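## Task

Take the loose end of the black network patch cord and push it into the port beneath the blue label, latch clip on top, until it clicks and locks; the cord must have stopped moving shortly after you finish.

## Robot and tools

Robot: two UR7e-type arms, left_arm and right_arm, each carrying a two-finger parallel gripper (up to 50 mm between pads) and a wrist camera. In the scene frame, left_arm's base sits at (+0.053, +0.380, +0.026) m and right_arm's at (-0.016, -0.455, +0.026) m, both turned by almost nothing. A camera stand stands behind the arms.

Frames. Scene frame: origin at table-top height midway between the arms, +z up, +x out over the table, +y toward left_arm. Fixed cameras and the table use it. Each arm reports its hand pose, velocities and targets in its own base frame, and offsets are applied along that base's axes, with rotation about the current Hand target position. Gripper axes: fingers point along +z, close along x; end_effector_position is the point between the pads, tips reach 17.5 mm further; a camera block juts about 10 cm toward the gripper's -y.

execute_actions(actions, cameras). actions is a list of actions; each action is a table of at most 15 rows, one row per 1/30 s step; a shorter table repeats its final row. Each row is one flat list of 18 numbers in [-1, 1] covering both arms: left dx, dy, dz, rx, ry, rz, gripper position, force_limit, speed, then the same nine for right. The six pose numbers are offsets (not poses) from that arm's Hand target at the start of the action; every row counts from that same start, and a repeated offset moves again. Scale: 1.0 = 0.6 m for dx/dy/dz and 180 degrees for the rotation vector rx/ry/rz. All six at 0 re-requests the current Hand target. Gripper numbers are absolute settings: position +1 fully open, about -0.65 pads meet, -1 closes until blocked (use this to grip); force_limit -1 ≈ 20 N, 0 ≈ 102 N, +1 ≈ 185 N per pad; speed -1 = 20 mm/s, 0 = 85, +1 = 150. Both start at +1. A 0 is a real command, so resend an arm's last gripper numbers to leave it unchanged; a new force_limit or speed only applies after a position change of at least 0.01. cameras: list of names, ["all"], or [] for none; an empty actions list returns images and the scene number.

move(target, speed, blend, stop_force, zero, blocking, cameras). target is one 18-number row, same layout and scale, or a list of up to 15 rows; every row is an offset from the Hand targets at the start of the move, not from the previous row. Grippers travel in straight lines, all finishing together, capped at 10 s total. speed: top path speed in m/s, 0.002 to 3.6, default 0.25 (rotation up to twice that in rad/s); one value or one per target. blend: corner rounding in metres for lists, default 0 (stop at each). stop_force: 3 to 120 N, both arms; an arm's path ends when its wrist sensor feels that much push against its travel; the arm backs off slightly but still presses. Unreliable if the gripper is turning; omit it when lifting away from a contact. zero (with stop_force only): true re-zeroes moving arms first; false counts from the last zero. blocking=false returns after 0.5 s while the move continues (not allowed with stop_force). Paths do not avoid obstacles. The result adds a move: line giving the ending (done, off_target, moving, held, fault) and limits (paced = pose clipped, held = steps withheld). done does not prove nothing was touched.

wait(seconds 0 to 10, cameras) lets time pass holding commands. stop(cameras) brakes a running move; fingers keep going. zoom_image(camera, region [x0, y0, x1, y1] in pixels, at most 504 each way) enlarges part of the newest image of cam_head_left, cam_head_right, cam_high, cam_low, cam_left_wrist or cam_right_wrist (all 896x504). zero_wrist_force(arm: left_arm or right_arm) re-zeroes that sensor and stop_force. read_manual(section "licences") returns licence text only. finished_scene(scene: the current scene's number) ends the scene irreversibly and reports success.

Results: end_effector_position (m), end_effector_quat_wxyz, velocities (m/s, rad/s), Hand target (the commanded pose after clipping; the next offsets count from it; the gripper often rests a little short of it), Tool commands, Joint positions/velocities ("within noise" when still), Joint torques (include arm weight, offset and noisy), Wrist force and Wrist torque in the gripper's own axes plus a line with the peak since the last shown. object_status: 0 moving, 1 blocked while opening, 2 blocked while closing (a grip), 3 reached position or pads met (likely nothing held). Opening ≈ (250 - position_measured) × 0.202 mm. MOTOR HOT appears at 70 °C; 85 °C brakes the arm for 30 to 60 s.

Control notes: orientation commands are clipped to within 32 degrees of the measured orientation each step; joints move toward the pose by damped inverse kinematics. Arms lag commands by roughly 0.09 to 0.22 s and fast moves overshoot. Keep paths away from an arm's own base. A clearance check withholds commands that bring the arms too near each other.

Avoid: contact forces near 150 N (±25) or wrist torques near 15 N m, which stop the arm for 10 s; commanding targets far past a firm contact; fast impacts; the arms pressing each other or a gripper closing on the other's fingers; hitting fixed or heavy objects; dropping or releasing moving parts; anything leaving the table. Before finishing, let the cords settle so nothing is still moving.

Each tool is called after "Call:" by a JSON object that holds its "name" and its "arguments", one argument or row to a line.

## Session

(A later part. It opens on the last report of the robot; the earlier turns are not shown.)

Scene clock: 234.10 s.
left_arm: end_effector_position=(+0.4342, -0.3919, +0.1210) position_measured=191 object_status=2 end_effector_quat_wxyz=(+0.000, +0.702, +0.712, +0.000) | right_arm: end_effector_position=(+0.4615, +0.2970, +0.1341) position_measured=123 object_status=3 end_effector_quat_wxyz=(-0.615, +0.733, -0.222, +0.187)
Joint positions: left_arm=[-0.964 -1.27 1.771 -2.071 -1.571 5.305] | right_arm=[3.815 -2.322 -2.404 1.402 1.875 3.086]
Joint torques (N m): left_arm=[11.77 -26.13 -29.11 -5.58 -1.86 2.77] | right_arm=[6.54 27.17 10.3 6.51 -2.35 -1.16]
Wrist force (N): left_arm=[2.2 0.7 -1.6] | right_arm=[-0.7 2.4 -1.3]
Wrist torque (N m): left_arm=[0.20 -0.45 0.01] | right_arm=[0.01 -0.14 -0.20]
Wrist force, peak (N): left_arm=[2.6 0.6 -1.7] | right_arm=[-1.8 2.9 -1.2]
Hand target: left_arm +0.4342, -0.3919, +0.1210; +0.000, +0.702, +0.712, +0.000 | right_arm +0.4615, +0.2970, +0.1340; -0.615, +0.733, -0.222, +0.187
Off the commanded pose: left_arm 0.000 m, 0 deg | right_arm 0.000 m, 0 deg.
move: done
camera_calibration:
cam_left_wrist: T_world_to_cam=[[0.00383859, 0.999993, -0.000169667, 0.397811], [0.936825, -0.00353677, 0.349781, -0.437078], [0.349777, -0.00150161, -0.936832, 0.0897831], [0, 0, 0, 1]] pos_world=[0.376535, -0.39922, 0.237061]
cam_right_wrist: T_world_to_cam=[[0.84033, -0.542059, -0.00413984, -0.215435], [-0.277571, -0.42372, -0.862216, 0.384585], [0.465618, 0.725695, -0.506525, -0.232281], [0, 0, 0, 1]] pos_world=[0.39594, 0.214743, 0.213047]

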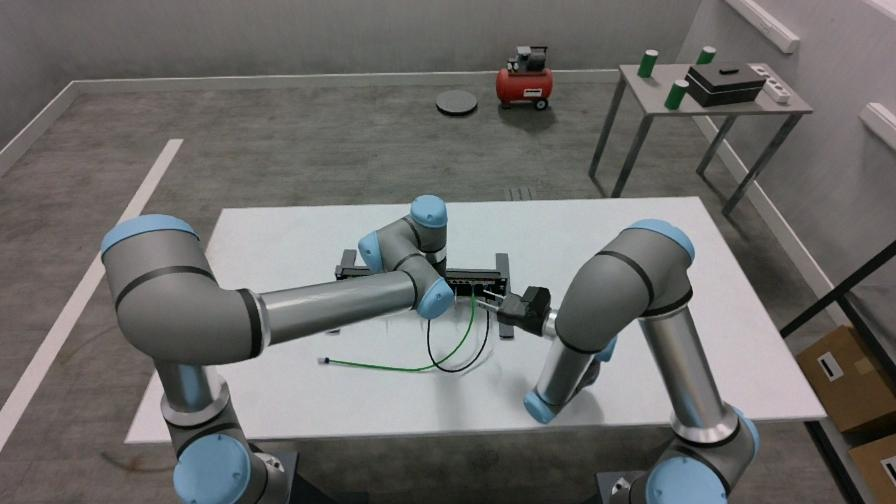

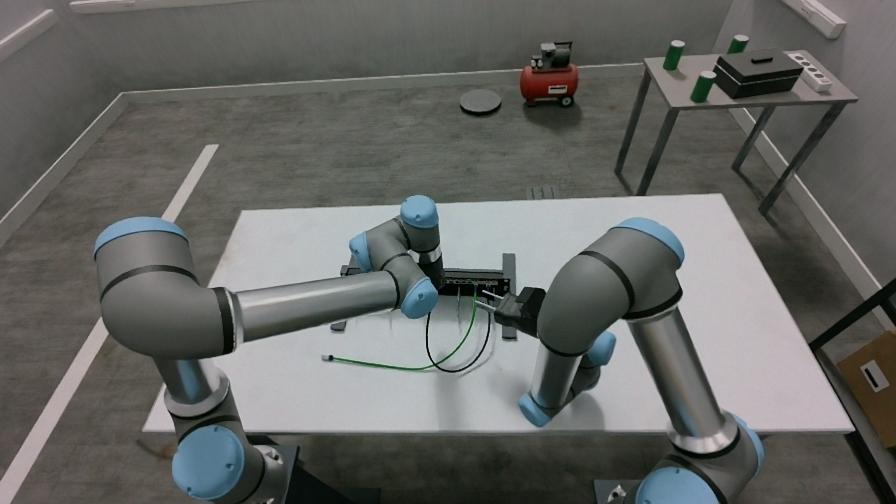

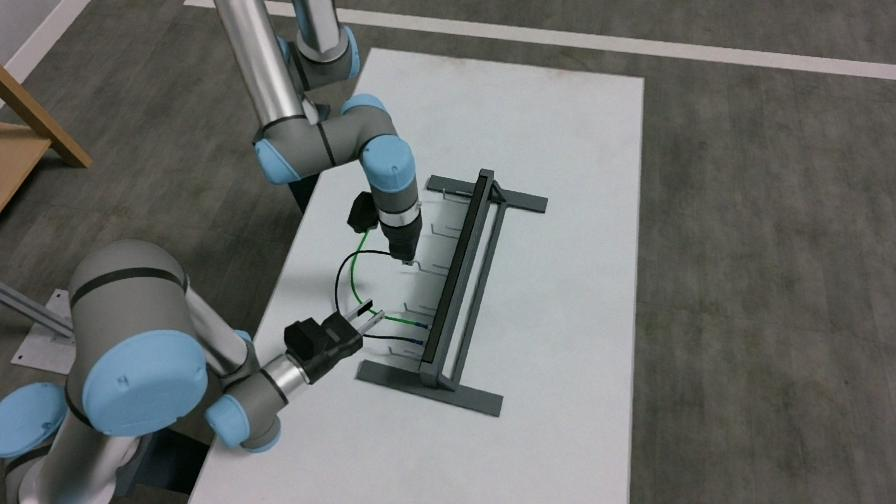

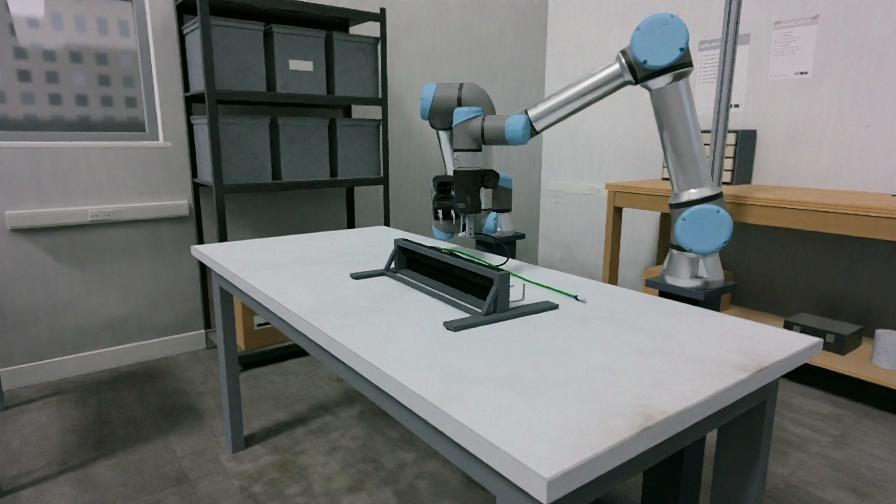

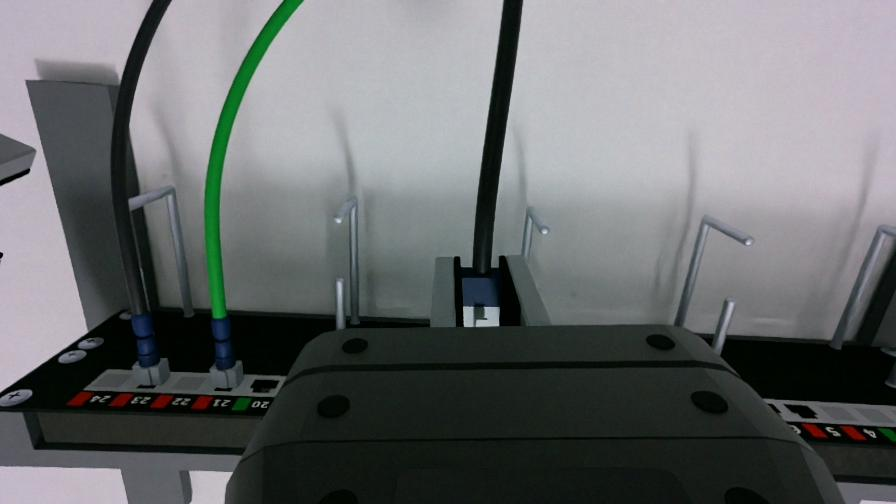

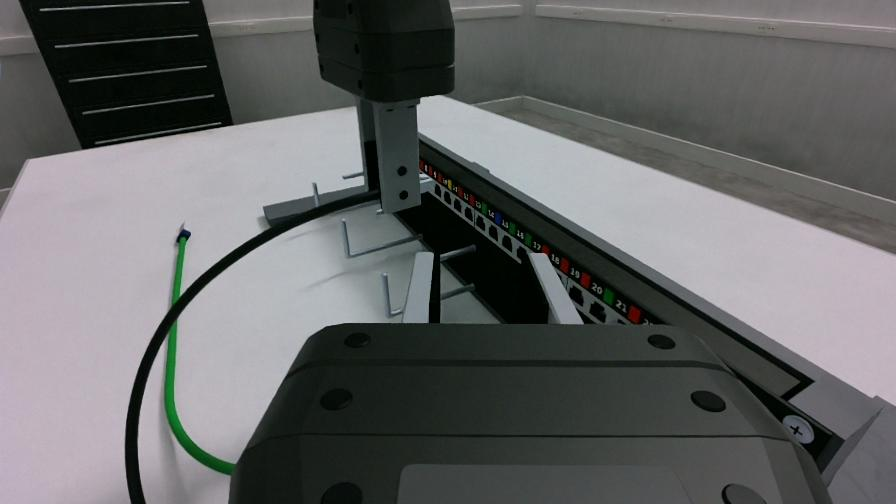

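Call:
{"name": "move", "arguments": {
  "target": [0.058,0.013,-0.091,0,0,-0.0195,-1,-0.5,-0.95,0,0,0,0,0,0,0.2,-0.8,-0.9],
  "speed": 0.08,
  "cameras": ["cam_left_wrist","cam_right_wrist"]
}}

Call:
{"name": "zoom_image", "arguments": {
  "camera": "cam_right_wrist",
  "region": [400, 170, 560, 290]
}}

Scene clock: 250.47 s.
left_arm: end_effector_position=(+0.4689, -0.3841, +0.0665) position_measured=191 object_status=2 end_effector_quat_wxyz=(+0.000, +0.724, +0.690, +0.000) | right_arm: end_effector_position=(+0.4615, +0.2970, +0.1340) position_measured=123 object_status=3 end_effector_quat_wxyz=(-0.615, +0.733, -0.222, +0.187)
Joint positions: left_arm=[-0.908 -1.156 1.77 -2.184 -1.571 5.423] | right_arm=[3.815 -2.323 -2.404 1.403 1.874 3.086]
Joint torques (N m): left_arm=[12.16 -30.21 -28.63 -5.57 -1.87 2.39] | right_arm=[6.78 26.87 9.41 6.54 -2.23 -1.09]
Wrist force (N): left_arm=[1.9 0.7 -1.6] | right_arm=[-0.9 2.3 -1.2]
Wrist torque (N m): left_arm=[0.19 -0.42 0.00] | right_arm=[0.00 -0.10 -0.20]
Wrist force, peak (N): left_arm=[2.5 0.8 -1.9] | right_arm=[-0.9 2.4 -1.7]
Hand target: left_arm +0.4690, -0.3841, +0.0664; +0.000, +0.724, +0.690, +0.000 | right_arm +0.4615, +0.2970, +0.1340; -0.615, +0.733, -0.222, +0.187
Off the commanded pose: left_arm 0.000 m, 0 deg | right_arm 0.000 m, 0 deg.
move: done
camera_calibration:
cam_left_wrist: T_world_to_cam=[[0.0649372, 0.997889, -0.000143856, 0.360441], [0.934837, -0.0607836, 0.349837, -0.47152], [0.34909, -0.0228519, -0.936811, 0.0187381], [0, 0, 0, 1]] pos_world=[0.410847, -0.387913, 0.182561]
cam_right_wrist: T_world_to_cam=[[0.84022, -0.542233, -0.00372368, -0.215445], [-0.277285, -0.423748, -0.862294, 0.384409], [0.465986, 0.725549, -0.506394, -0.232474], [0, 0, 0, 1]] pos_world=[0.395941, 0.214742, 0.212948]
Images, in order (width x height): cam_left_wrist 896x504, cam_right_wrist 896x504.

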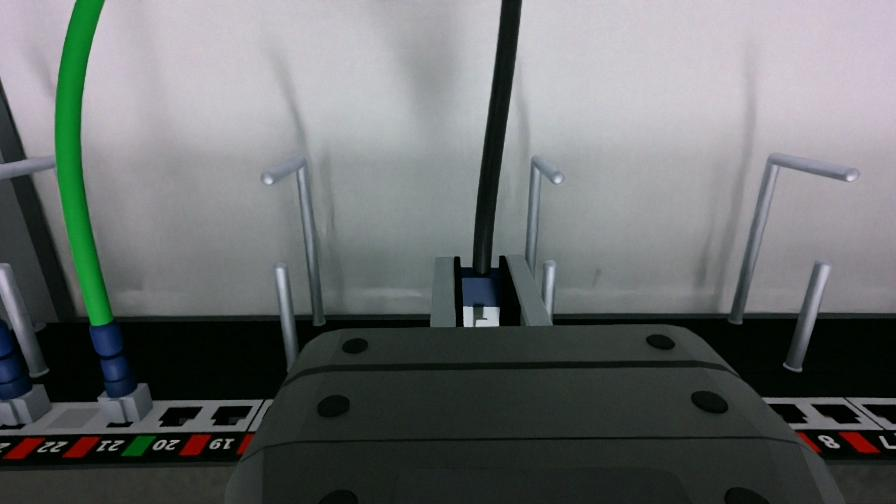

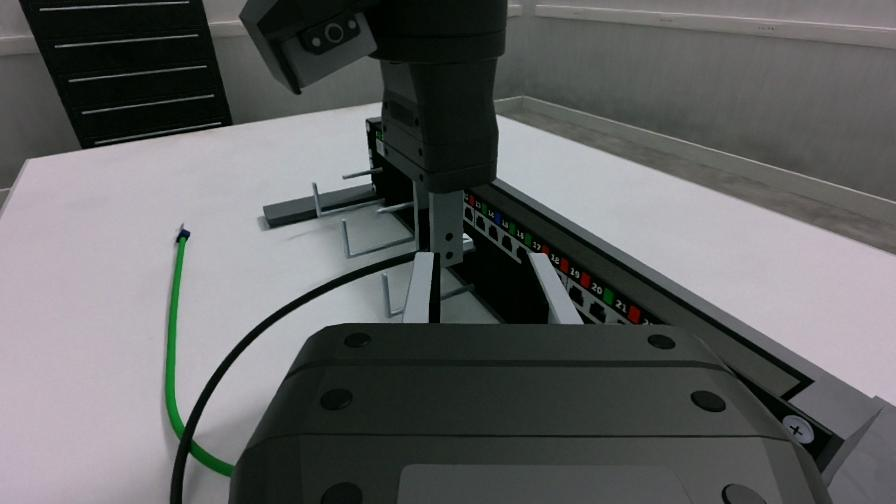

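Scaled by 3.150 from the camera's 896x504 image, which has a finer 1280x720 frame.

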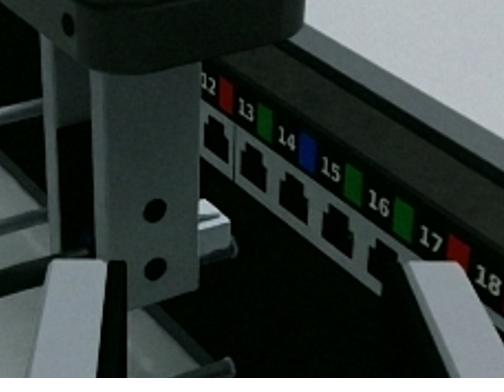

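Call:
{"name": "zoom_image", "arguments": {
  "camera": "cam_right_wrist",
  "region": [450, 200, 520, 260]
}}

Scaled by 7.200 from the camera's 896x504 image, which has a finer 1280x720 frame.

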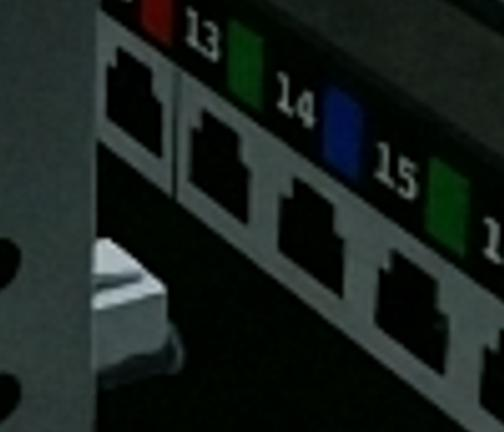

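Call:
{"name": "move", "arguments": {
  "target": [0.0258,-0.0012,-0.0007,0,0,-0.001,-1,-0.5,-0.95,0,0,0,0,0,0,0.2,-0.8,-0.9],
  "speed": 0.03,
  "stop_force": 6,
  "cameras": ["cam_left_wrist","cam_right_wrist","cam_high"]
}}

Call:
{"name": "zoom_image", "arguments": {
  "camera": "cam_right_wrist",
  "region": [450, 200, 520, 260]
}}

Call:
{"name": "zoom_image", "arguments": {
  "camera": "cam_high",
  "region": [380, 190, 480, 290]
}}

Scene clock: 267.07 s.
left_arm: end_effector_position=(+0.4845, -0.3849, +0.0660) position_measured=191 object_status=2 end_effector_quat_wxyz=(+0.000, +0.725, +0.689, +0.000) | right_arm: end_effector_position=(+0.4615, +0.2970, +0.1340) position_measured=123 object_status=3 end_effector_quat_wxyz=(-0.615, +0.733, -0.222, +0.187)
Joint positions: left_arm=[-0.888 -1.13 1.731 -2.171 -1.571 5.446] | right_arm=[3.815 -2.323 -2.404 1.403 1.874 3.086]
Joint torques (N m): left_arm=[12.26 -31.08 -28.01 -0.21 1.23 2.67] | right_arm=[6.26 27.02 7.94 6.55 -2.14 -0.53]
Wrist force (N): left_arm=[2.0 0.7 -1.7] | right_arm=[-0.8 2.4 -1.2]
Wrist torque (N m): left_arm=[0.18 -0.44 -0.01] | right_arm=[0.03 -0.12 -0.20]
Wrist force, peak (N): left_arm=[2.5 0.5 -1.6] | right_arm=[-0.8 2.8 -1.4]
Hand target: left_arm +0.4845, -0.3848, +0.0660; +0.000, +0.725, +0.689, +0.000 | right_arm +0.4615, +0.2970, +0.1340; -0.615, +0.733, -0.222, +0.187
Off the commanded pose: left_arm 0.000 m, 0 deg | right_arm 0.000 m, 0 deg.
move: done
camera_calibration:
cam_left_wrist: T_world_to_cam=[[0.0682605, 0.997668, -0.000192881, 0.358448], [0.934644, -0.0638808, 0.349801, -0.487044], [0.348973, -0.0240579, -0.936824, 0.0123002], [0, 0, 0, 1]] pos_world=[0.426452, -0.388429, 0.181961]
cam_right_wrist: T_world_to_cam=[[0.84022, -0.542233, -0.00372368, -0.215445], [-0.277285, -0.423748, -0.862294, 0.384409], [0.465986, 0.725549, -0.506394, -0.232474], [0, 0, 0, 1]] pos_world=[0.395941, 0.214742, 0.212948]
Images, in order (width x height): cam_high 896x504, cam_left_wrist 896x504, cam_right_wrist 896x504.

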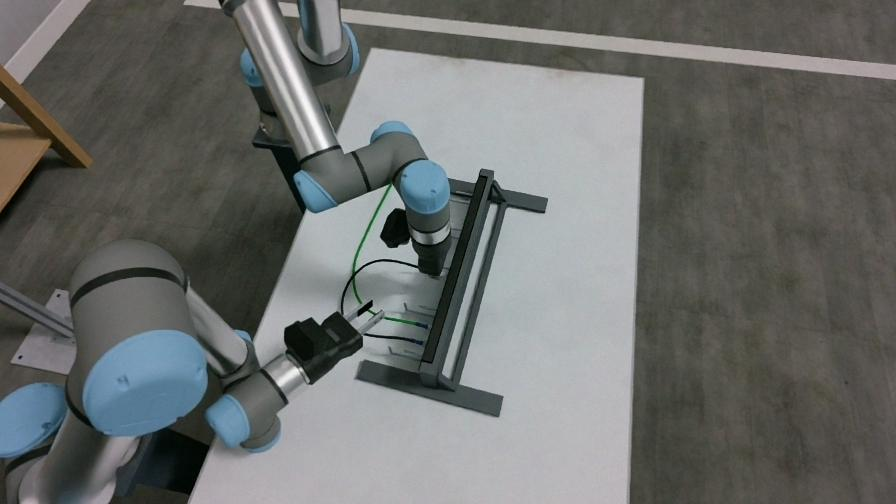

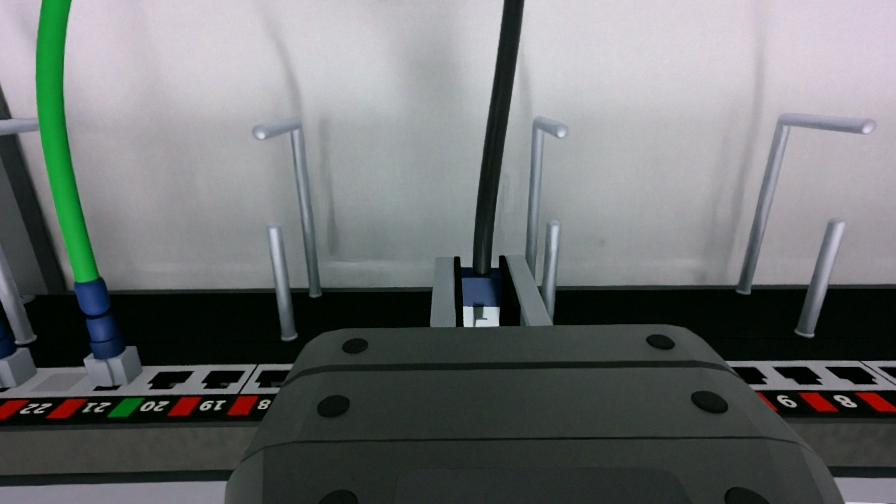

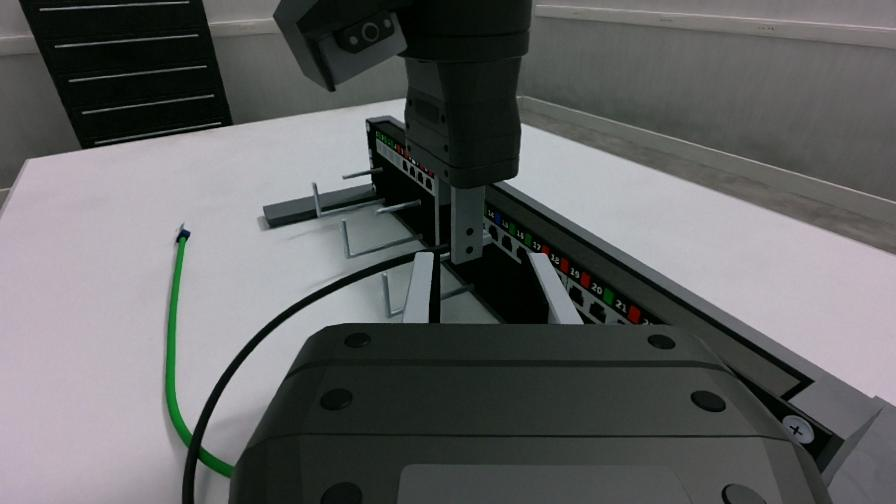

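Scaled by 7.200 from the camera's 896x504 image, which has a finer 1280x720 frame.

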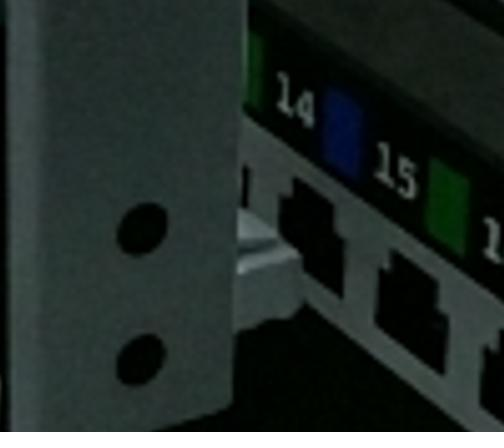

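Scaled by 5.040 from the camera's 896x504 image, which has a finer 1280x720 frame.

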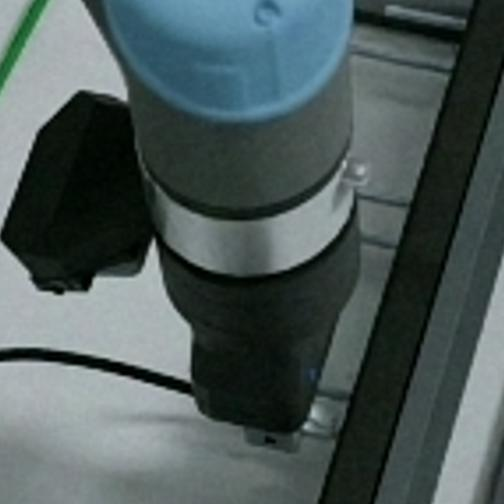

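Call:
{"name": "move", "arguments": {
  "target": [0.02,-0.001,0,0,0,0,-1,-0.5,-0.95,0,0,0,0,0,0,0.2,-0.8,-0.9],
  "speed": 0.015,
  "stop_force": 8,
  "cameras": ["cam_left_wrist","cam_right_wrist"]
}}

Call:
{"name": "zoom_image", "arguments": {
  "camera": "cam_right_wrist",
  "region": [450, 200, 520, 260]
}}

Call:
{"name": "zoom_image", "arguments": {
  "camera": "cam_left_wrist",
  "region": [410, 230, 570, 340]
}}

Scene clock: 273.63 s.
left_arm: end_effector_position=(+0.4936, -0.3853, +0.0659) position_measured=191 object_status=2 end_effector_quat_wxyz=(+0.000, +0.725, +0.689, +0.000) | right_arm: end_effector_position=(+0.4615, +0.2970, +0.1340) position_measured=123 object_status=3 end_effector_quat_wxyz=(-0.615, +0.733, -0.222, +0.187)
Joint positions: left_arm=[-0.877 -1.115 1.708 -2.163 -1.571 5.457] | right_arm=[3.815 -2.323 -2.404 1.403 1.874 3.086]
Joint torques (N m): left_arm=[-11.34 -59.46 -15.06 -6.58 1.61 -2.08] | right_arm=[6.74 26.83 6.32 6.5 -2.28 -0.04]
Wrist force (N): left_arm=[3.0 -4.5 -1.8] | right_arm=[-0.5 2.5 -1.6]
Wrist torque (N m): left_arm=[0.02 -0.46 -0.01] | right_arm=[0.04 -0.16 -0.20]
Wrist force, peak (N): left_arm=[3.6 -17.8 -4.1] | right_arm=[-1.1 2.7 -1.4]
Hand target: left_arm +0.4936, -0.3853, +0.0659; +0.000, +0.725, +0.689, +0.000 (not the last commanded pose) | right_arm +0.4615, +0.2970, +0.1340; -0.615, +0.733, -0.222, +0.187
Off the commanded pose: left_arm 0.003 m, 0 deg | right_arm 0.000 m, 0 deg.
move: contact (left_arm)
camera_calibration:
cam_left_wrist: T_world_to_cam=[[0.0681676, 0.997674, -0.000227881, 0.358381], [0.934638, -0.0637807, 0.349833, -0.495452], [0.349005, -0.0240603, -0.936812, 0.00913043], [0, 0, 0, 1]] pos_world=[0.435452, -0.388928, 0.181961]
cam_right_wrist: T_world_to_cam=[[0.84022, -0.542233, -0.00372368, -0.215445], [-0.277285, -0.423748, -0.862294, 0.384409], [0.465986, 0.725549, -0.506394, -0.232474], [0, 0, 0, 1]] pos_world=[0.395941, 0.214742, 0.212948]
Images, in order (width x height): cam_left_wrist 896x504, cam_right_wrist 896x504.

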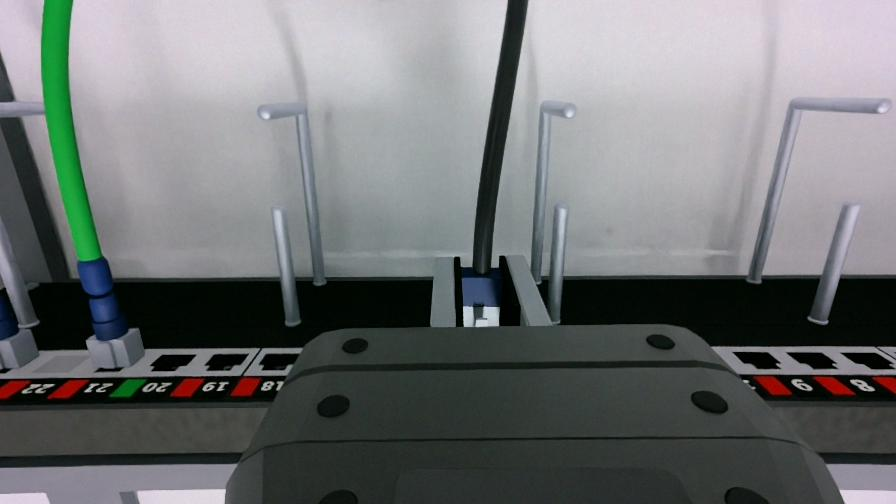

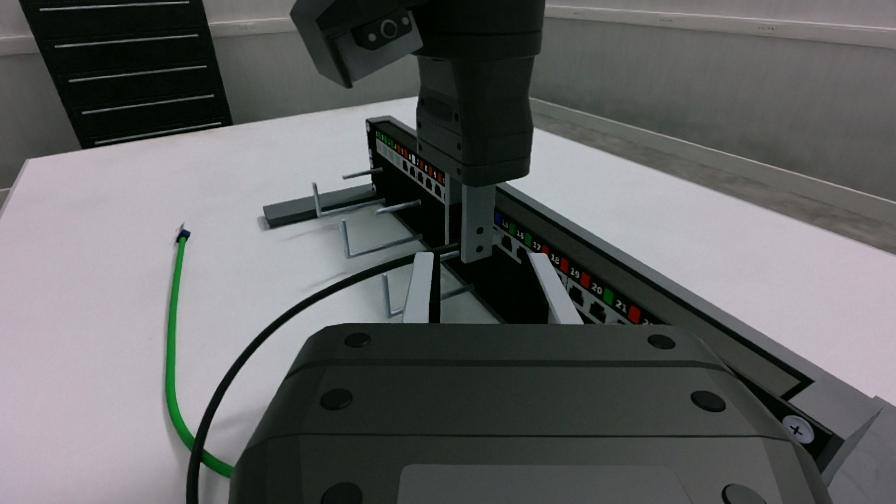

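Scaled by 7.200 from the camera's 896x504 image, which has a finer 1280x720 frame.

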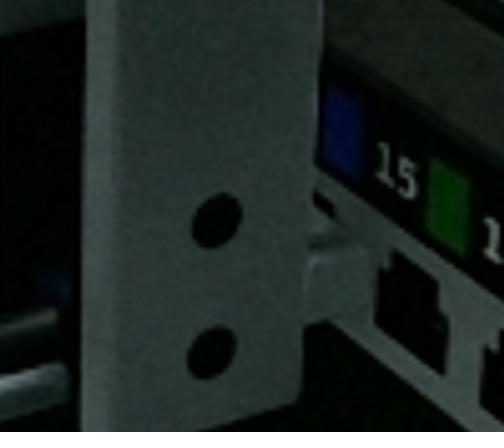

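Scaled by 3.150 from the camera's 896x504 image, which has a finer 1280x720 frame.

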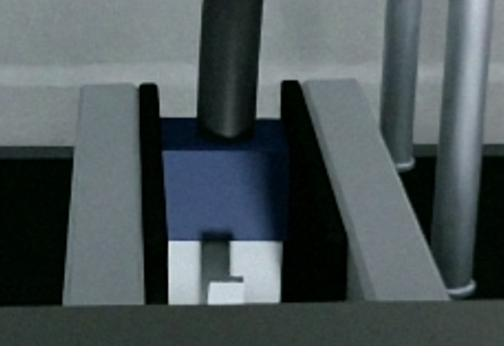

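Call:
{"name": "move", "arguments": {
  "target": [
    [-0.0058,0.0003,0,0,0,0,-1,-0.5,-0.95,0,0,0,0,0,0,0.2,-0.8,-0.9],
    [-0.0054,0.0078,0,0,0,0,-1,-0.5,-0.95,0,0,0,0,0,0,0.2,-0.8,-0.9]
  ],
  "speed": 0.02,
  "cameras": ["cam_left_wrist","cam_right_wrist"]
}}

Call:
{"name": "zoom_image", "arguments": {
  "camera": "cam_right_wrist",
  "region": [450, 200, 520, 260]
}}

Call:
{"name": "move", "arguments": {
  "target": [0.02,-0.001,0,0,0,0,-1,-0.5,-0.95,0,0,0,0,0,0,0.2,-0.8,-0.9],
  "speed": 0.015,
  "stop_force": 10,
  "cameras": ["cam_left_wrist","cam_right_wrist"]
}}

Call:
{"name": "zoom_image", "arguments": {
  "camera": "cam_right_wrist",
  "region": [450, 200, 520, 260]
}}

Scene clock: 287.47 s.
left_arm: end_effector_position=(+0.4903, -0.3808, +0.0659) position_measured=191 object_status=2 end_effector_quat_wxyz=(+0.000, +0.725, +0.689, +0.000) end_effector_velocity=(-0.001, +0.002, +0.000) end_effector_angular_velocity=(+0.000, +0.001, -0.001) | right_arm: end_effector_position=(+0.4615, +0.2970, +0.1340) position_measured=123 object_status=3 end_effector_quat_wxyz=(-0.615, +0.733, -0.222, +0.187)
Joint positions: left_arm=[-0.877 -1.126 1.725 -2.169 -1.571 5.457] | right_arm=[3.815 -2.323 -2.404 1.403 1.874 3.086]
Joint velocities: left_arm=[0.001 -0.002 0.005 -0.002 -0.001 0.002] | right_arm=[within noise]
Joint torques (N m): left_arm=[12.75 -59.26 -13.9 -5.7 1.46 2.46] | right_arm=[7.06 27.36 5.53 6.47 -2.25 0.33]
Wrist force (N): left_arm=[2.2 0.5 -1.5] | right_arm=[-0.7 2.3 -1.2]
Wrist torque (N m): left_arm=[0.15 -0.48 0.00] | right_arm=[0.01 -0.13 -0.20]
Wrist force, peak (N): left_arm=[3.1 -4.4 -1.8] | right_arm=[-0.8 2.7 -1.5]
Hand target: left_arm +0.4903, -0.3806, +0.0659; +0.000, +0.725, +0.689, +0.000 | right_arm +0.4615, +0.2970, +0.1340; -0.615, +0.733, -0.222, +0.187
Off the commanded pose: left_arm 0.000 m, 0 deg | right_arm 0.000 m, 0 deg.
move: done
camera_calibration:
cam_left_wrist: T_world_to_cam=[[0.0682609, 0.997667, -0.000193213, 0.354061], [0.934631, -0.0638802, 0.349833, -0.49221], [0.349005, -0.0240605, -0.936812, 0.0103552], [0, 0, 0, 1]] pos_world=[0.432252, -0.384429, 0.181961]
cam_right_wrist: T_world_to_cam=[[0.84022, -0.542233, -0.00372368, -0.215445], [-0.277285, -0.423748, -0.862294, 0.384409], [0.465986, 0.725549, -0.506394, -0.232474], [0, 0, 0, 1]] pos_world=[0.395941, 0.214742, 0.212948]
Images, in order (width x height): cam_left_wrist 896x504, cam_right_wrist 896x504.

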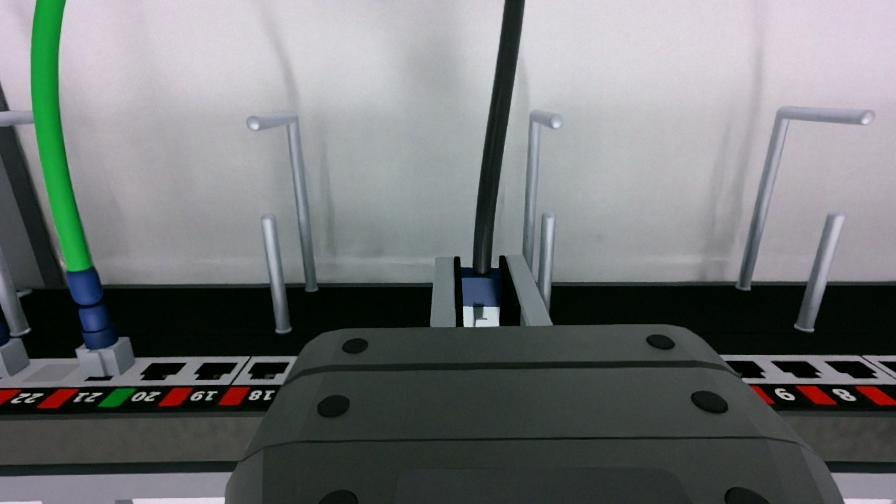

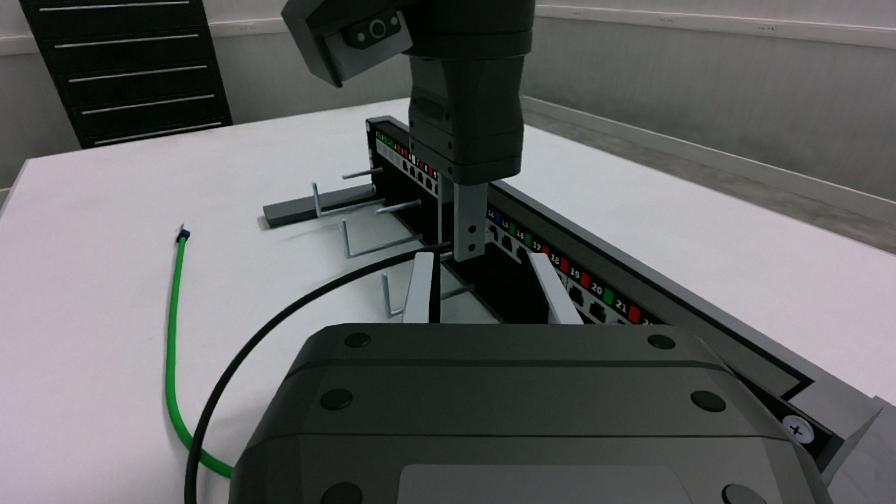

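Scaled by 7.200 from the camera's 896x504 image, which has a finer 1280x720 frame.

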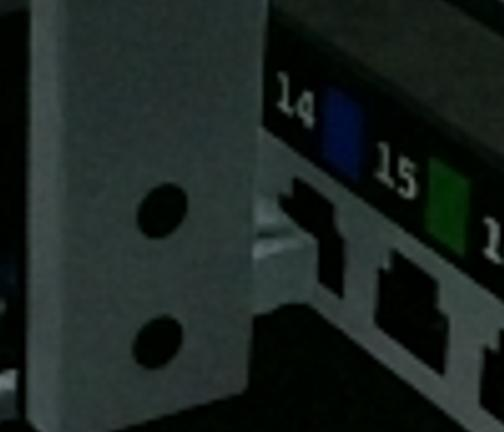

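Scene clock: 288.93 s.
left_arm: end_effector_position=(+0.4939, -0.3808, +0.0660) position_measured=191 object_status=2 end_effector_quat_wxyz=(+0.000, +0.725, +0.689, +0.000) | right_arm: end_effector_position=(+0.4615, +0.2970, +0.1340) position_measured=123 object_status=3 end_effector_quat_wxyz=(-0.615, +0.733, -0.222, +0.187)
Joint positions: left_arm=[-0.872 -1.12 1.716 -2.166 -1.571 5.462] | right_arm=[3.815 -2.323 -2.404 1.403 1.874 3.086]
Joint torques (N m): left_arm=[-11.08 -60.58 -16.24 -6.42 1.68 -2.24] | right_arm=[6.46 27.04 4.89 6.44 -2.26 0.57]
Wrist force (N): left_arm=[2.2 -1.9 1.0] | right_arm=[-0.9 2.5 -1.5]
Wrist torque (N m): left_arm=[0.16 -0.41 -0.02] | right_arm=[0.03 -0.10 -0.20]
Wrist force, peak (N): left_arm=[0.6 -17.9 -2.6] | right_arm=[-0.9 2.6 -1.3]
Hand target: left_arm +0.4939, -0.3808, +0.0660; +0.000, +0.725, +0.689, +0.000 (not the last commanded pose) | right_arm +0.4615, +0.2970, +0.1340; -0.615, +0.733, -0.222, +0.187
Off the commanded pose: left_arm 0.008 m, 0 deg | right_arm 0.000 m, 0 deg.
move: contact (left_arm)
camera_calibration:
cam_left_wrist: T_world_to_cam=[[0.0682609, 0.997667, -0.000193213, 0.353716], [0.934631, -0.0638802, 0.349833, -0.495603], [0.349005, -0.0240605, -0.936812, 0.00919487], [0, 0, 0, 1]] pos_world=[0.435852, -0.384329, 0.182061]
cam_right_wrist: T_world_to_cam=[[0.84022, -0.542233, -0.00372368, -0.215445], [-0.277285, -0.423748, -0.862294, 0.384409], [0.465986, 0.725549, -0.506394, -0.232474], [0, 0, 0, 1]] pos_world=[0.395941, 0.214742, 0.212948]
Images, in order (width x height): cam_left_wrist 896x504, cam_right_wrist 896x504.

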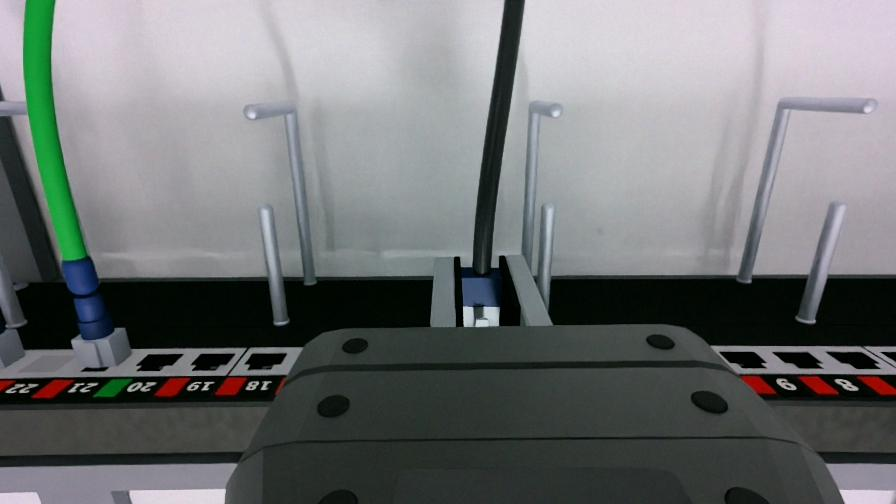

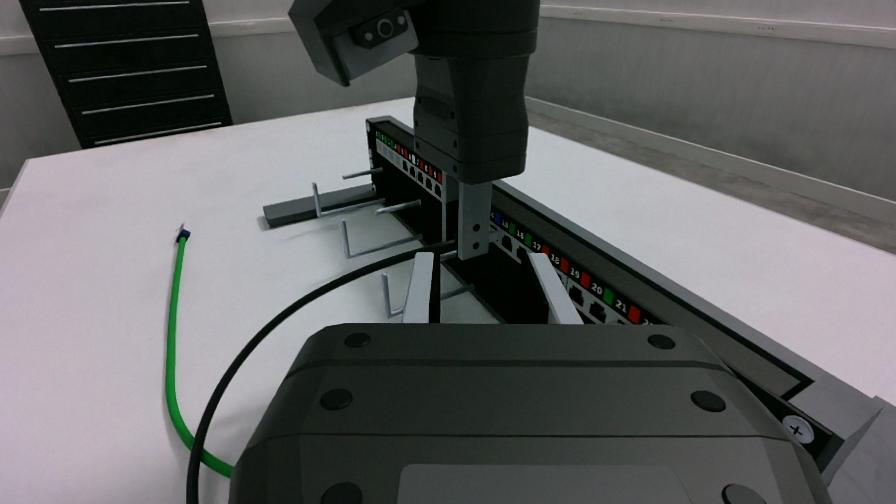

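Scaled by 7.200 from the camera's 896x504 image, which has a finer 1280x720 frame.

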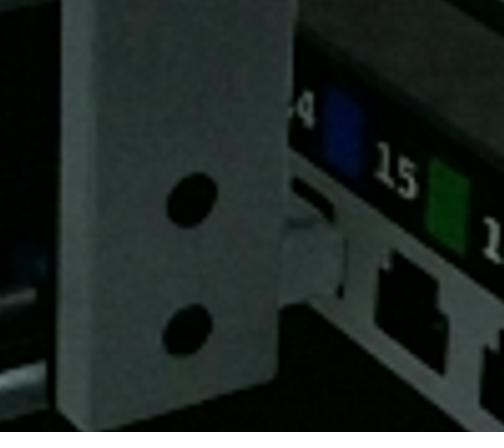

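Call:
{"name": "move", "arguments": {
  "target": [-0.0018,-0.0009,0,0,0,0,-1,-0.5,-0.95,0,0,0,0,0,0,0.2,-0.8,-0.9],
  "speed": 0.02
}}

Call:
{"name": "move", "arguments": {
  "target": [0.02,-0.001,0,0,0,0,-1,-0.5,-0.95,0,0,0,0,0,0,0.2,-0.8,-0.9],
  "speed": 0.012,
  "stop_force": 10,
  "cameras": ["cam_right_wrist"]
}}

Call:
{"name": "zoom_image", "arguments": {
  "camera": "cam_right_wrist",
  "region": [470, 210, 510, 250]
}}

Scene clock: 296.40 s.
left_arm: end_effector_position=(+0.4929, -0.3813, +0.0660) position_measured=191 object_status=2 end_effector_quat_wxyz=(+0.000, +0.725, +0.689, +0.000) | right_arm: end_effector_position=(+0.4615, +0.2970, +0.1340) position_measured=123 object_status=3 end_effector_quat_wxyz=(-0.615, +0.733, -0.222, +0.187)
Joint positions: left_arm=[-0.874 -1.121 1.718 -2.166 -1.571 5.46] | right_arm=[3.815 -2.323 -2.404 1.403 1.874 3.086]
Joint torques (N m): left_arm=[-11.67 -59.21 -13.11 -5.51 1.66 -2.22] | right_arm=[6.34 27.68 3.5 6.48 -2.2 0.49]
Wrist force (N): left_arm=[2.2 0.5 -1.7] | right_arm=[-0.7 2.4 -1.3]
Wrist torque (N m): left_arm=[0.15 -0.46 -0.01] | right_arm=[0.02 -0.12 -0.20]
Wrist force, peak (N): left_arm=[2.8 -1.8 1.1] | right_arm=[-0.6 2.7 -1.5]
Hand target: left_arm +0.4928, -0.3813, +0.0660; +0.000, +0.725, +0.689, +0.000 | right_arm +0.4615, +0.2970, +0.1340; -0.615, +0.733, -0.222, +0.187
Off the commanded pose: left_arm 0.000 m, 0 deg | right_arm 0.000 m, 0 deg.
move: done

Scene clock: 297.73 s.
left_arm: end_effector_position=(+0.4939, -0.3815, +0.0661) position_measured=191 object_status=2 end_effector_quat_wxyz=(+0.000, +0.725, +0.689, +0.000) | right_arm: end_effector_position=(+0.4615, +0.2970, +0.1340) position_measured=123 object_status=3 end_effector_quat_wxyz=(-0.615, +0.733, -0.222, +0.187)
Joint positions: left_arm=[-0.873 -1.12 1.715 -2.165 -1.571 5.461] | right_arm=[3.815 -2.323 -2.404 1.403 1.874 3.086]
Joint torques (N m): left_arm=[-10.69 -60.56 -16.07 -6.83 1.7 -2.05] | right_arm=[6.55 26.71 3.25 6.42 -2.18 0.52]
Wrist force (N): left_arm=[2.5 -4.0 1.4] | right_arm=[-0.8 2.5 -1.6]
Wrist torque (N m): left_arm=[0.14 -0.47 -0.02] | right_arm=[0.03 -0.11 -0.20]
Wrist force, peak (N): left_arm=[0.2 -15.5 -2.4] | right_arm=[-0.7 2.7 -1.6]
Hand target: left_arm +0.4939, -0.3815, +0.0661; +0.000, +0.725, +0.689, +0.000 (not the last commanded pose) | right_arm +0.4615, +0.2970, +0.1340; -0.615, +0.733, -0.222, +0.187
Off the commanded pose: left_arm 0.011 m, 0 deg | right_arm 0.000 m, 0 deg.
move: contact (left_arm)
camera_calibration:
cam_right_wrist: T_world_to_cam=[[0.84022, -0.542233, -0.00372368, -0.215445], [-0.277285, -0.423748, -0.862294, 0.384409], [0.465986, 0.725549, -0.506394, -0.232474], [0, 0, 0, 1]] pos_world=[0.395941, 0.214742, 0.212948]
Images, in order (width x height): cam_right_wrist 896x504.

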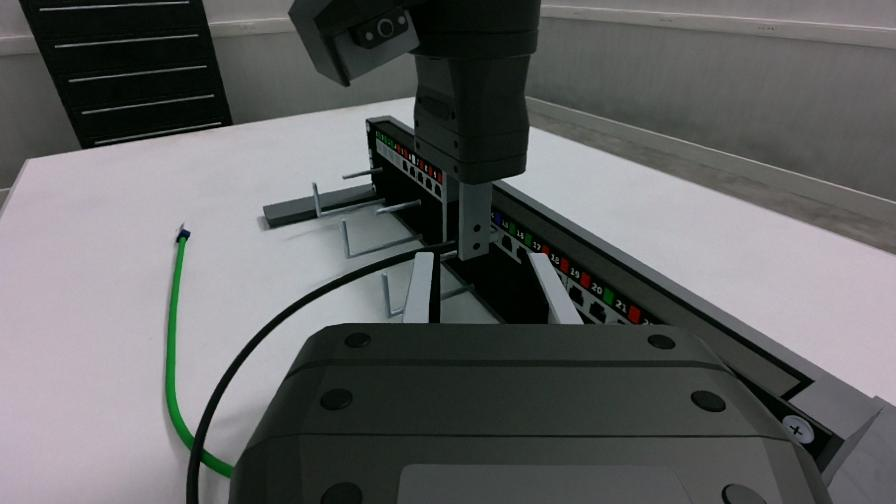

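Scaled by 12.600 from the camera's 896x504 image, which has a finer 1280x720 frame.

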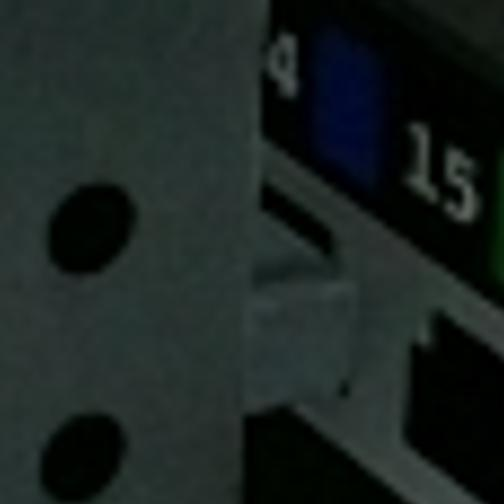

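Call:
{"name": "move", "arguments": {
  "target": [-0.0018,-0.0001,-0.0011,0,0,0,-1,-0.5,-0.95,0,0,0,0,0,0,0.2,-0.8,-0.9],
  "speed": 0.02
}}

Call:
{"name": "move", "arguments": {
  "target": [0.02,-0.001,0,0,0,0,-1,-0.5,-0.95,0,0,0,0,0,0,0.2,-0.8,-0.9],
  "speed": 0.012,
  "stop_force": 10,
  "cameras": ["cam_right_wrist"]
}}

Call:
{"name": "zoom_image", "arguments": {
  "camera": "cam_right_wrist",
  "region": [470, 210, 510, 250]
}}

Scene clock: 304.57 s.
left_arm: end_effector_position=(+0.4929, -0.3816, +0.0655) position_measured=191 object_status=2 end_effector_quat_wxyz=(+0.000, +0.725, +0.689, +0.000) | right_arm: end_effector_position=(+0.4615, +0.2970, +0.1340) position_measured=123 object_status=3 end_effector_quat_wxyz=(-0.615, +0.733, -0.222, +0.187)
Joint positions: left_arm=[-0.874 -1.121 1.718 -2.168 -1.571 5.46] | right_arm=[3.815 -2.323 -2.404 1.403 1.874 3.086]
Joint torques (N m): left_arm=[-11.98 -59.47 -12.36 -5.28 1.82 -2.1] | right_arm=[6.34 27.16 2.21 6.49 -2.21 0.52]
Wrist force (N): left_arm=[2.3 0.4 -1.5] | right_arm=[-0.8 2.3 -1.2]
Wrist torque (N m): left_arm=[0.14 -0.48 -0.01] | right_arm=[0.01 -0.12 -0.20]
Wrist force, peak (N): left_arm=[2.6 -4.1 1.1] | right_arm=[-0.7 2.6 -1.5]
Hand target: left_arm +0.4928, -0.3816, +0.0655; +0.000, +0.725, +0.689, +0.000 | right_arm +0.4615, +0.2970, +0.1340; -0.615, +0.733, -0.222, +0.187
Off the commanded pose: left_arm 0.000 m, 0 deg | right_arm 0.000 m, 0 deg.
move: done

Scene clock: 305.90 s.
left_arm: end_effector_position=(+0.4941, -0.3818, +0.0656) position_measured=191 object_status=2 end_effector_quat_wxyz=(+0.000, +0.725, +0.689, +0.000) | right_arm: end_effector_position=(+0.4615, +0.2970, +0.1340) position_measured=123 object_status=3 end_effector_quat_wxyz=(-0.615, +0.733, -0.222, +0.187)
Joint positions: left_arm=[-0.873 -1.119 1.715 -2.167 -1.571 5.461] | right_arm=[3.815 -2.323 -2.404 1.403 1.874 3.086]
Joint torques (N m): left_arm=[-12.59 -59.87 -16.6 -7.2 1.85 -2.03] | right_arm=[6.31 26.92 1.86 6.47 -2.23 0.57]
Wrist force (N): left_arm=[5.8 -2.8 -0.4] | right_arm=[-0.9 2.3 -1.3]
Wrist torque (N m): left_arm=[0.15 -0.46 -0.06] | right_arm=[0.01 -0.10 -0.20]
Wrist force, peak (N): left_arm=[3.9 -13.5 -1.8] | right_arm=[-0.7 2.8 -1.5]
Hand target: left_arm +0.4941, -0.3818, +0.0656; +0.000, +0.725, +0.689, +0.000 (not the last commanded pose) | right_arm +0.4615, +0.2970, +0.1340; -0.615, +0.733, -0.222, +0.187
Off the commanded pose: left_arm 0.011 m, 0 deg | right_arm 0.000 m, 0 deg.
move: contact (left_arm)
camera_calibration:
cam_right_wrist: T_world_to_cam=[[0.84022, -0.542233, -0.00372368, -0.215445], [-0.277285, -0.423748, -0.862294, 0.384409], [0.465986, 0.725549, -0.506394, -0.232474], [0, 0, 0, 1]] pos_world=[0.395941, 0.214742, 0.212948]
Images, in order (width x height): cam_right_wrist 896x504.

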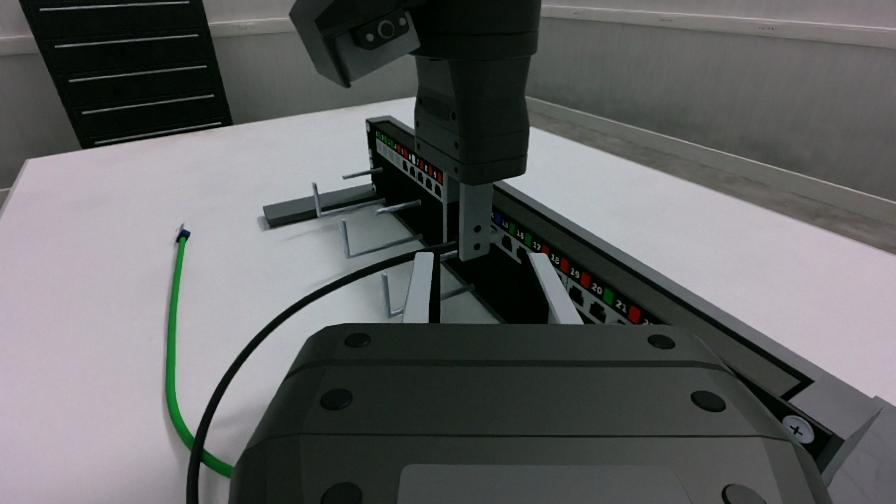

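Scaled by 12.600 from the camera's 896x504 image, which has a finer 1280x720 frame.

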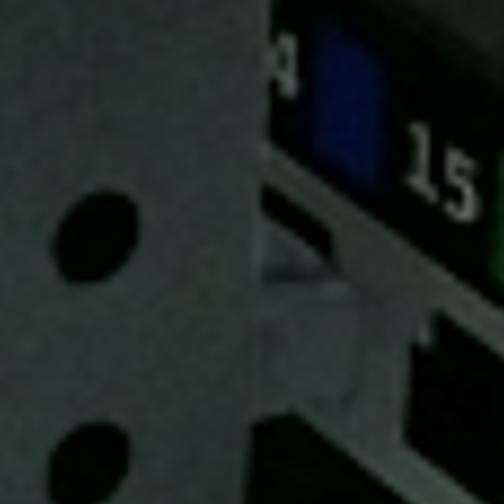

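Call:
{"name": "move", "arguments": {
  "target": [-0.0021,0.0008,-0.0002,0,0,0,-1,-0.5,-0.95,0,0,0,0,0,0,0.2,-0.8,-0.9],
  "speed": 0.02
}}

Call:
{"name": "move", "arguments": {
  "target": [0.02,-0.001,0,0,0,0,-1,-0.5,-0.95,0,0,0,0,0,0,0.2,-0.8,-0.9],
  "speed": 0.012,
  "stop_force": 12,
  "cameras": ["cam_right_wrist"]
}}

Call:
{"name": "zoom_image", "arguments": {
  "camera": "cam_right_wrist",
  "region": [470, 210, 510, 250]
}}

Scene clock: 314.83 s.
left_arm: end_effector_position=(+0.4929, -0.3813, +0.0655) position_measured=191 object_status=2 end_effector_quat_wxyz=(+0.000, +0.725, +0.689, +0.000) | right_arm: end_effector_position=(+0.4615, +0.2970, +0.1340) position_measured=123 object_status=3 end_effector_quat_wxyz=(-0.615, +0.733, -0.222, +0.187)
Joint positions: left_arm=[-0.874 -1.121 1.718 -2.169 -1.571 5.46] | right_arm=[3.815 -2.323 -2.404 1.403 1.874 3.086]
Joint torques (N m): left_arm=[-12.35 -60.02 -13.06 -5.68 1.52 -2.19] | right_arm=[6.28 27.43 1.9 6.41 -2.16 0.49]
Wrist force (N): left_arm=[2.4 0.7 -1.6] | right_arm=[-0.7 2.4 -1.2]
Wrist torque (N m): left_arm=[0.19 -0.50 0.00] | right_arm=[0.03 -0.14 -0.20]
Wrist force, peak (N): left_arm=[6.0 -2.9 -0.6] | right_arm=[-0.8 2.6 -1.5]
Hand target: left_arm +0.4929, -0.3813, +0.0655; +0.000, +0.725, +0.689, +0.000 | right_arm +0.4615, +0.2970, +0.1340; -0.615, +0.733, -0.222, +0.187
Off the commanded pose: left_arm 0.000 m, 0 deg | right_arm 0.000 m, 0 deg.
move: done

Scene clock: 316.80 s.
left_arm: end_effector_position=(+0.5017, -0.3817, +0.0655) position_measured=191 object_status=2 end_effector_quat_wxyz=(+0.000, +0.725, +0.689, +0.000) | right_arm: end_effector_position=(+0.4615, +0.2970, +0.1340) position_measured=123 object_status=3 end_effector_quat_wxyz=(-0.615, +0.733, -0.222, +0.187)
Joint positions: left_arm=[-0.863 -1.106 1.696 -2.16 -1.571 5.471] | right_arm=[3.815 -2.323 -2.404 1.403 1.874 3.086]
Joint torques (N m): left_arm=[-12.5 -62.03 -16.55 -6.86 0.94 -1.88] | right_arm=[6 27.02 1.65 6.4 -2.25 0.61]
Wrist force (N): left_arm=[3.8 -0.8 2.0] | right_arm=[-0.7 2.7 -1.5]
Wrist torque (N m): left_arm=[0.21 -0.30 -0.06] | right_arm=[0.06 -0.13 -0.20]
Wrist force, peak (N): left_arm=[5.3 -12.2 1.9] | right_arm=[-0.7 2.7 -1.5]
Hand target: left_arm +0.5017, -0.3817, +0.0655; +0.000, +0.725, +0.689, +0.000 (not the last commanded pose) | right_arm +0.4615, +0.2970, +0.1340; -0.615, +0.733, -0.222, +0.187
Off the commanded pose: left_arm 0.003 m, 0 deg | right_arm 0.000 m, 0 deg.
move: contact (left_arm)
camera_calibration:
cam_right_wrist: T_world_to_cam=[[0.84022, -0.542233, -0.00372368, -0.215445], [-0.277285, -0.423748, -0.862294, 0.384409], [0.465986, 0.725549, -0.506394, -0.232474], [0, 0, 0, 1]] pos_world=[0.395941, 0.214742, 0.212948]
Images, in order (width x height): cam_right_wrist 896x504.

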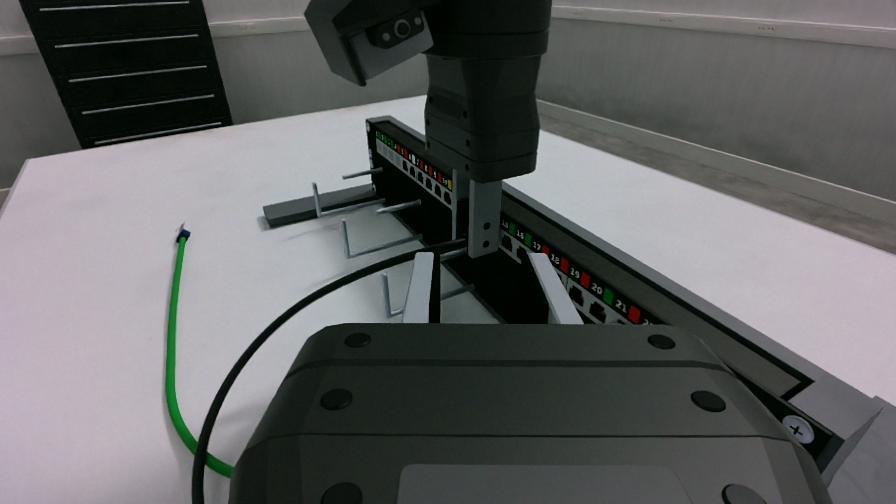

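Scaled by 12.600 from the camera's 896x504 image, which has a finer 1280x720 frame.

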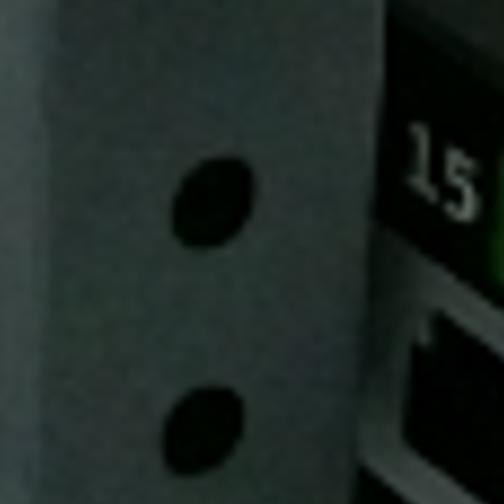

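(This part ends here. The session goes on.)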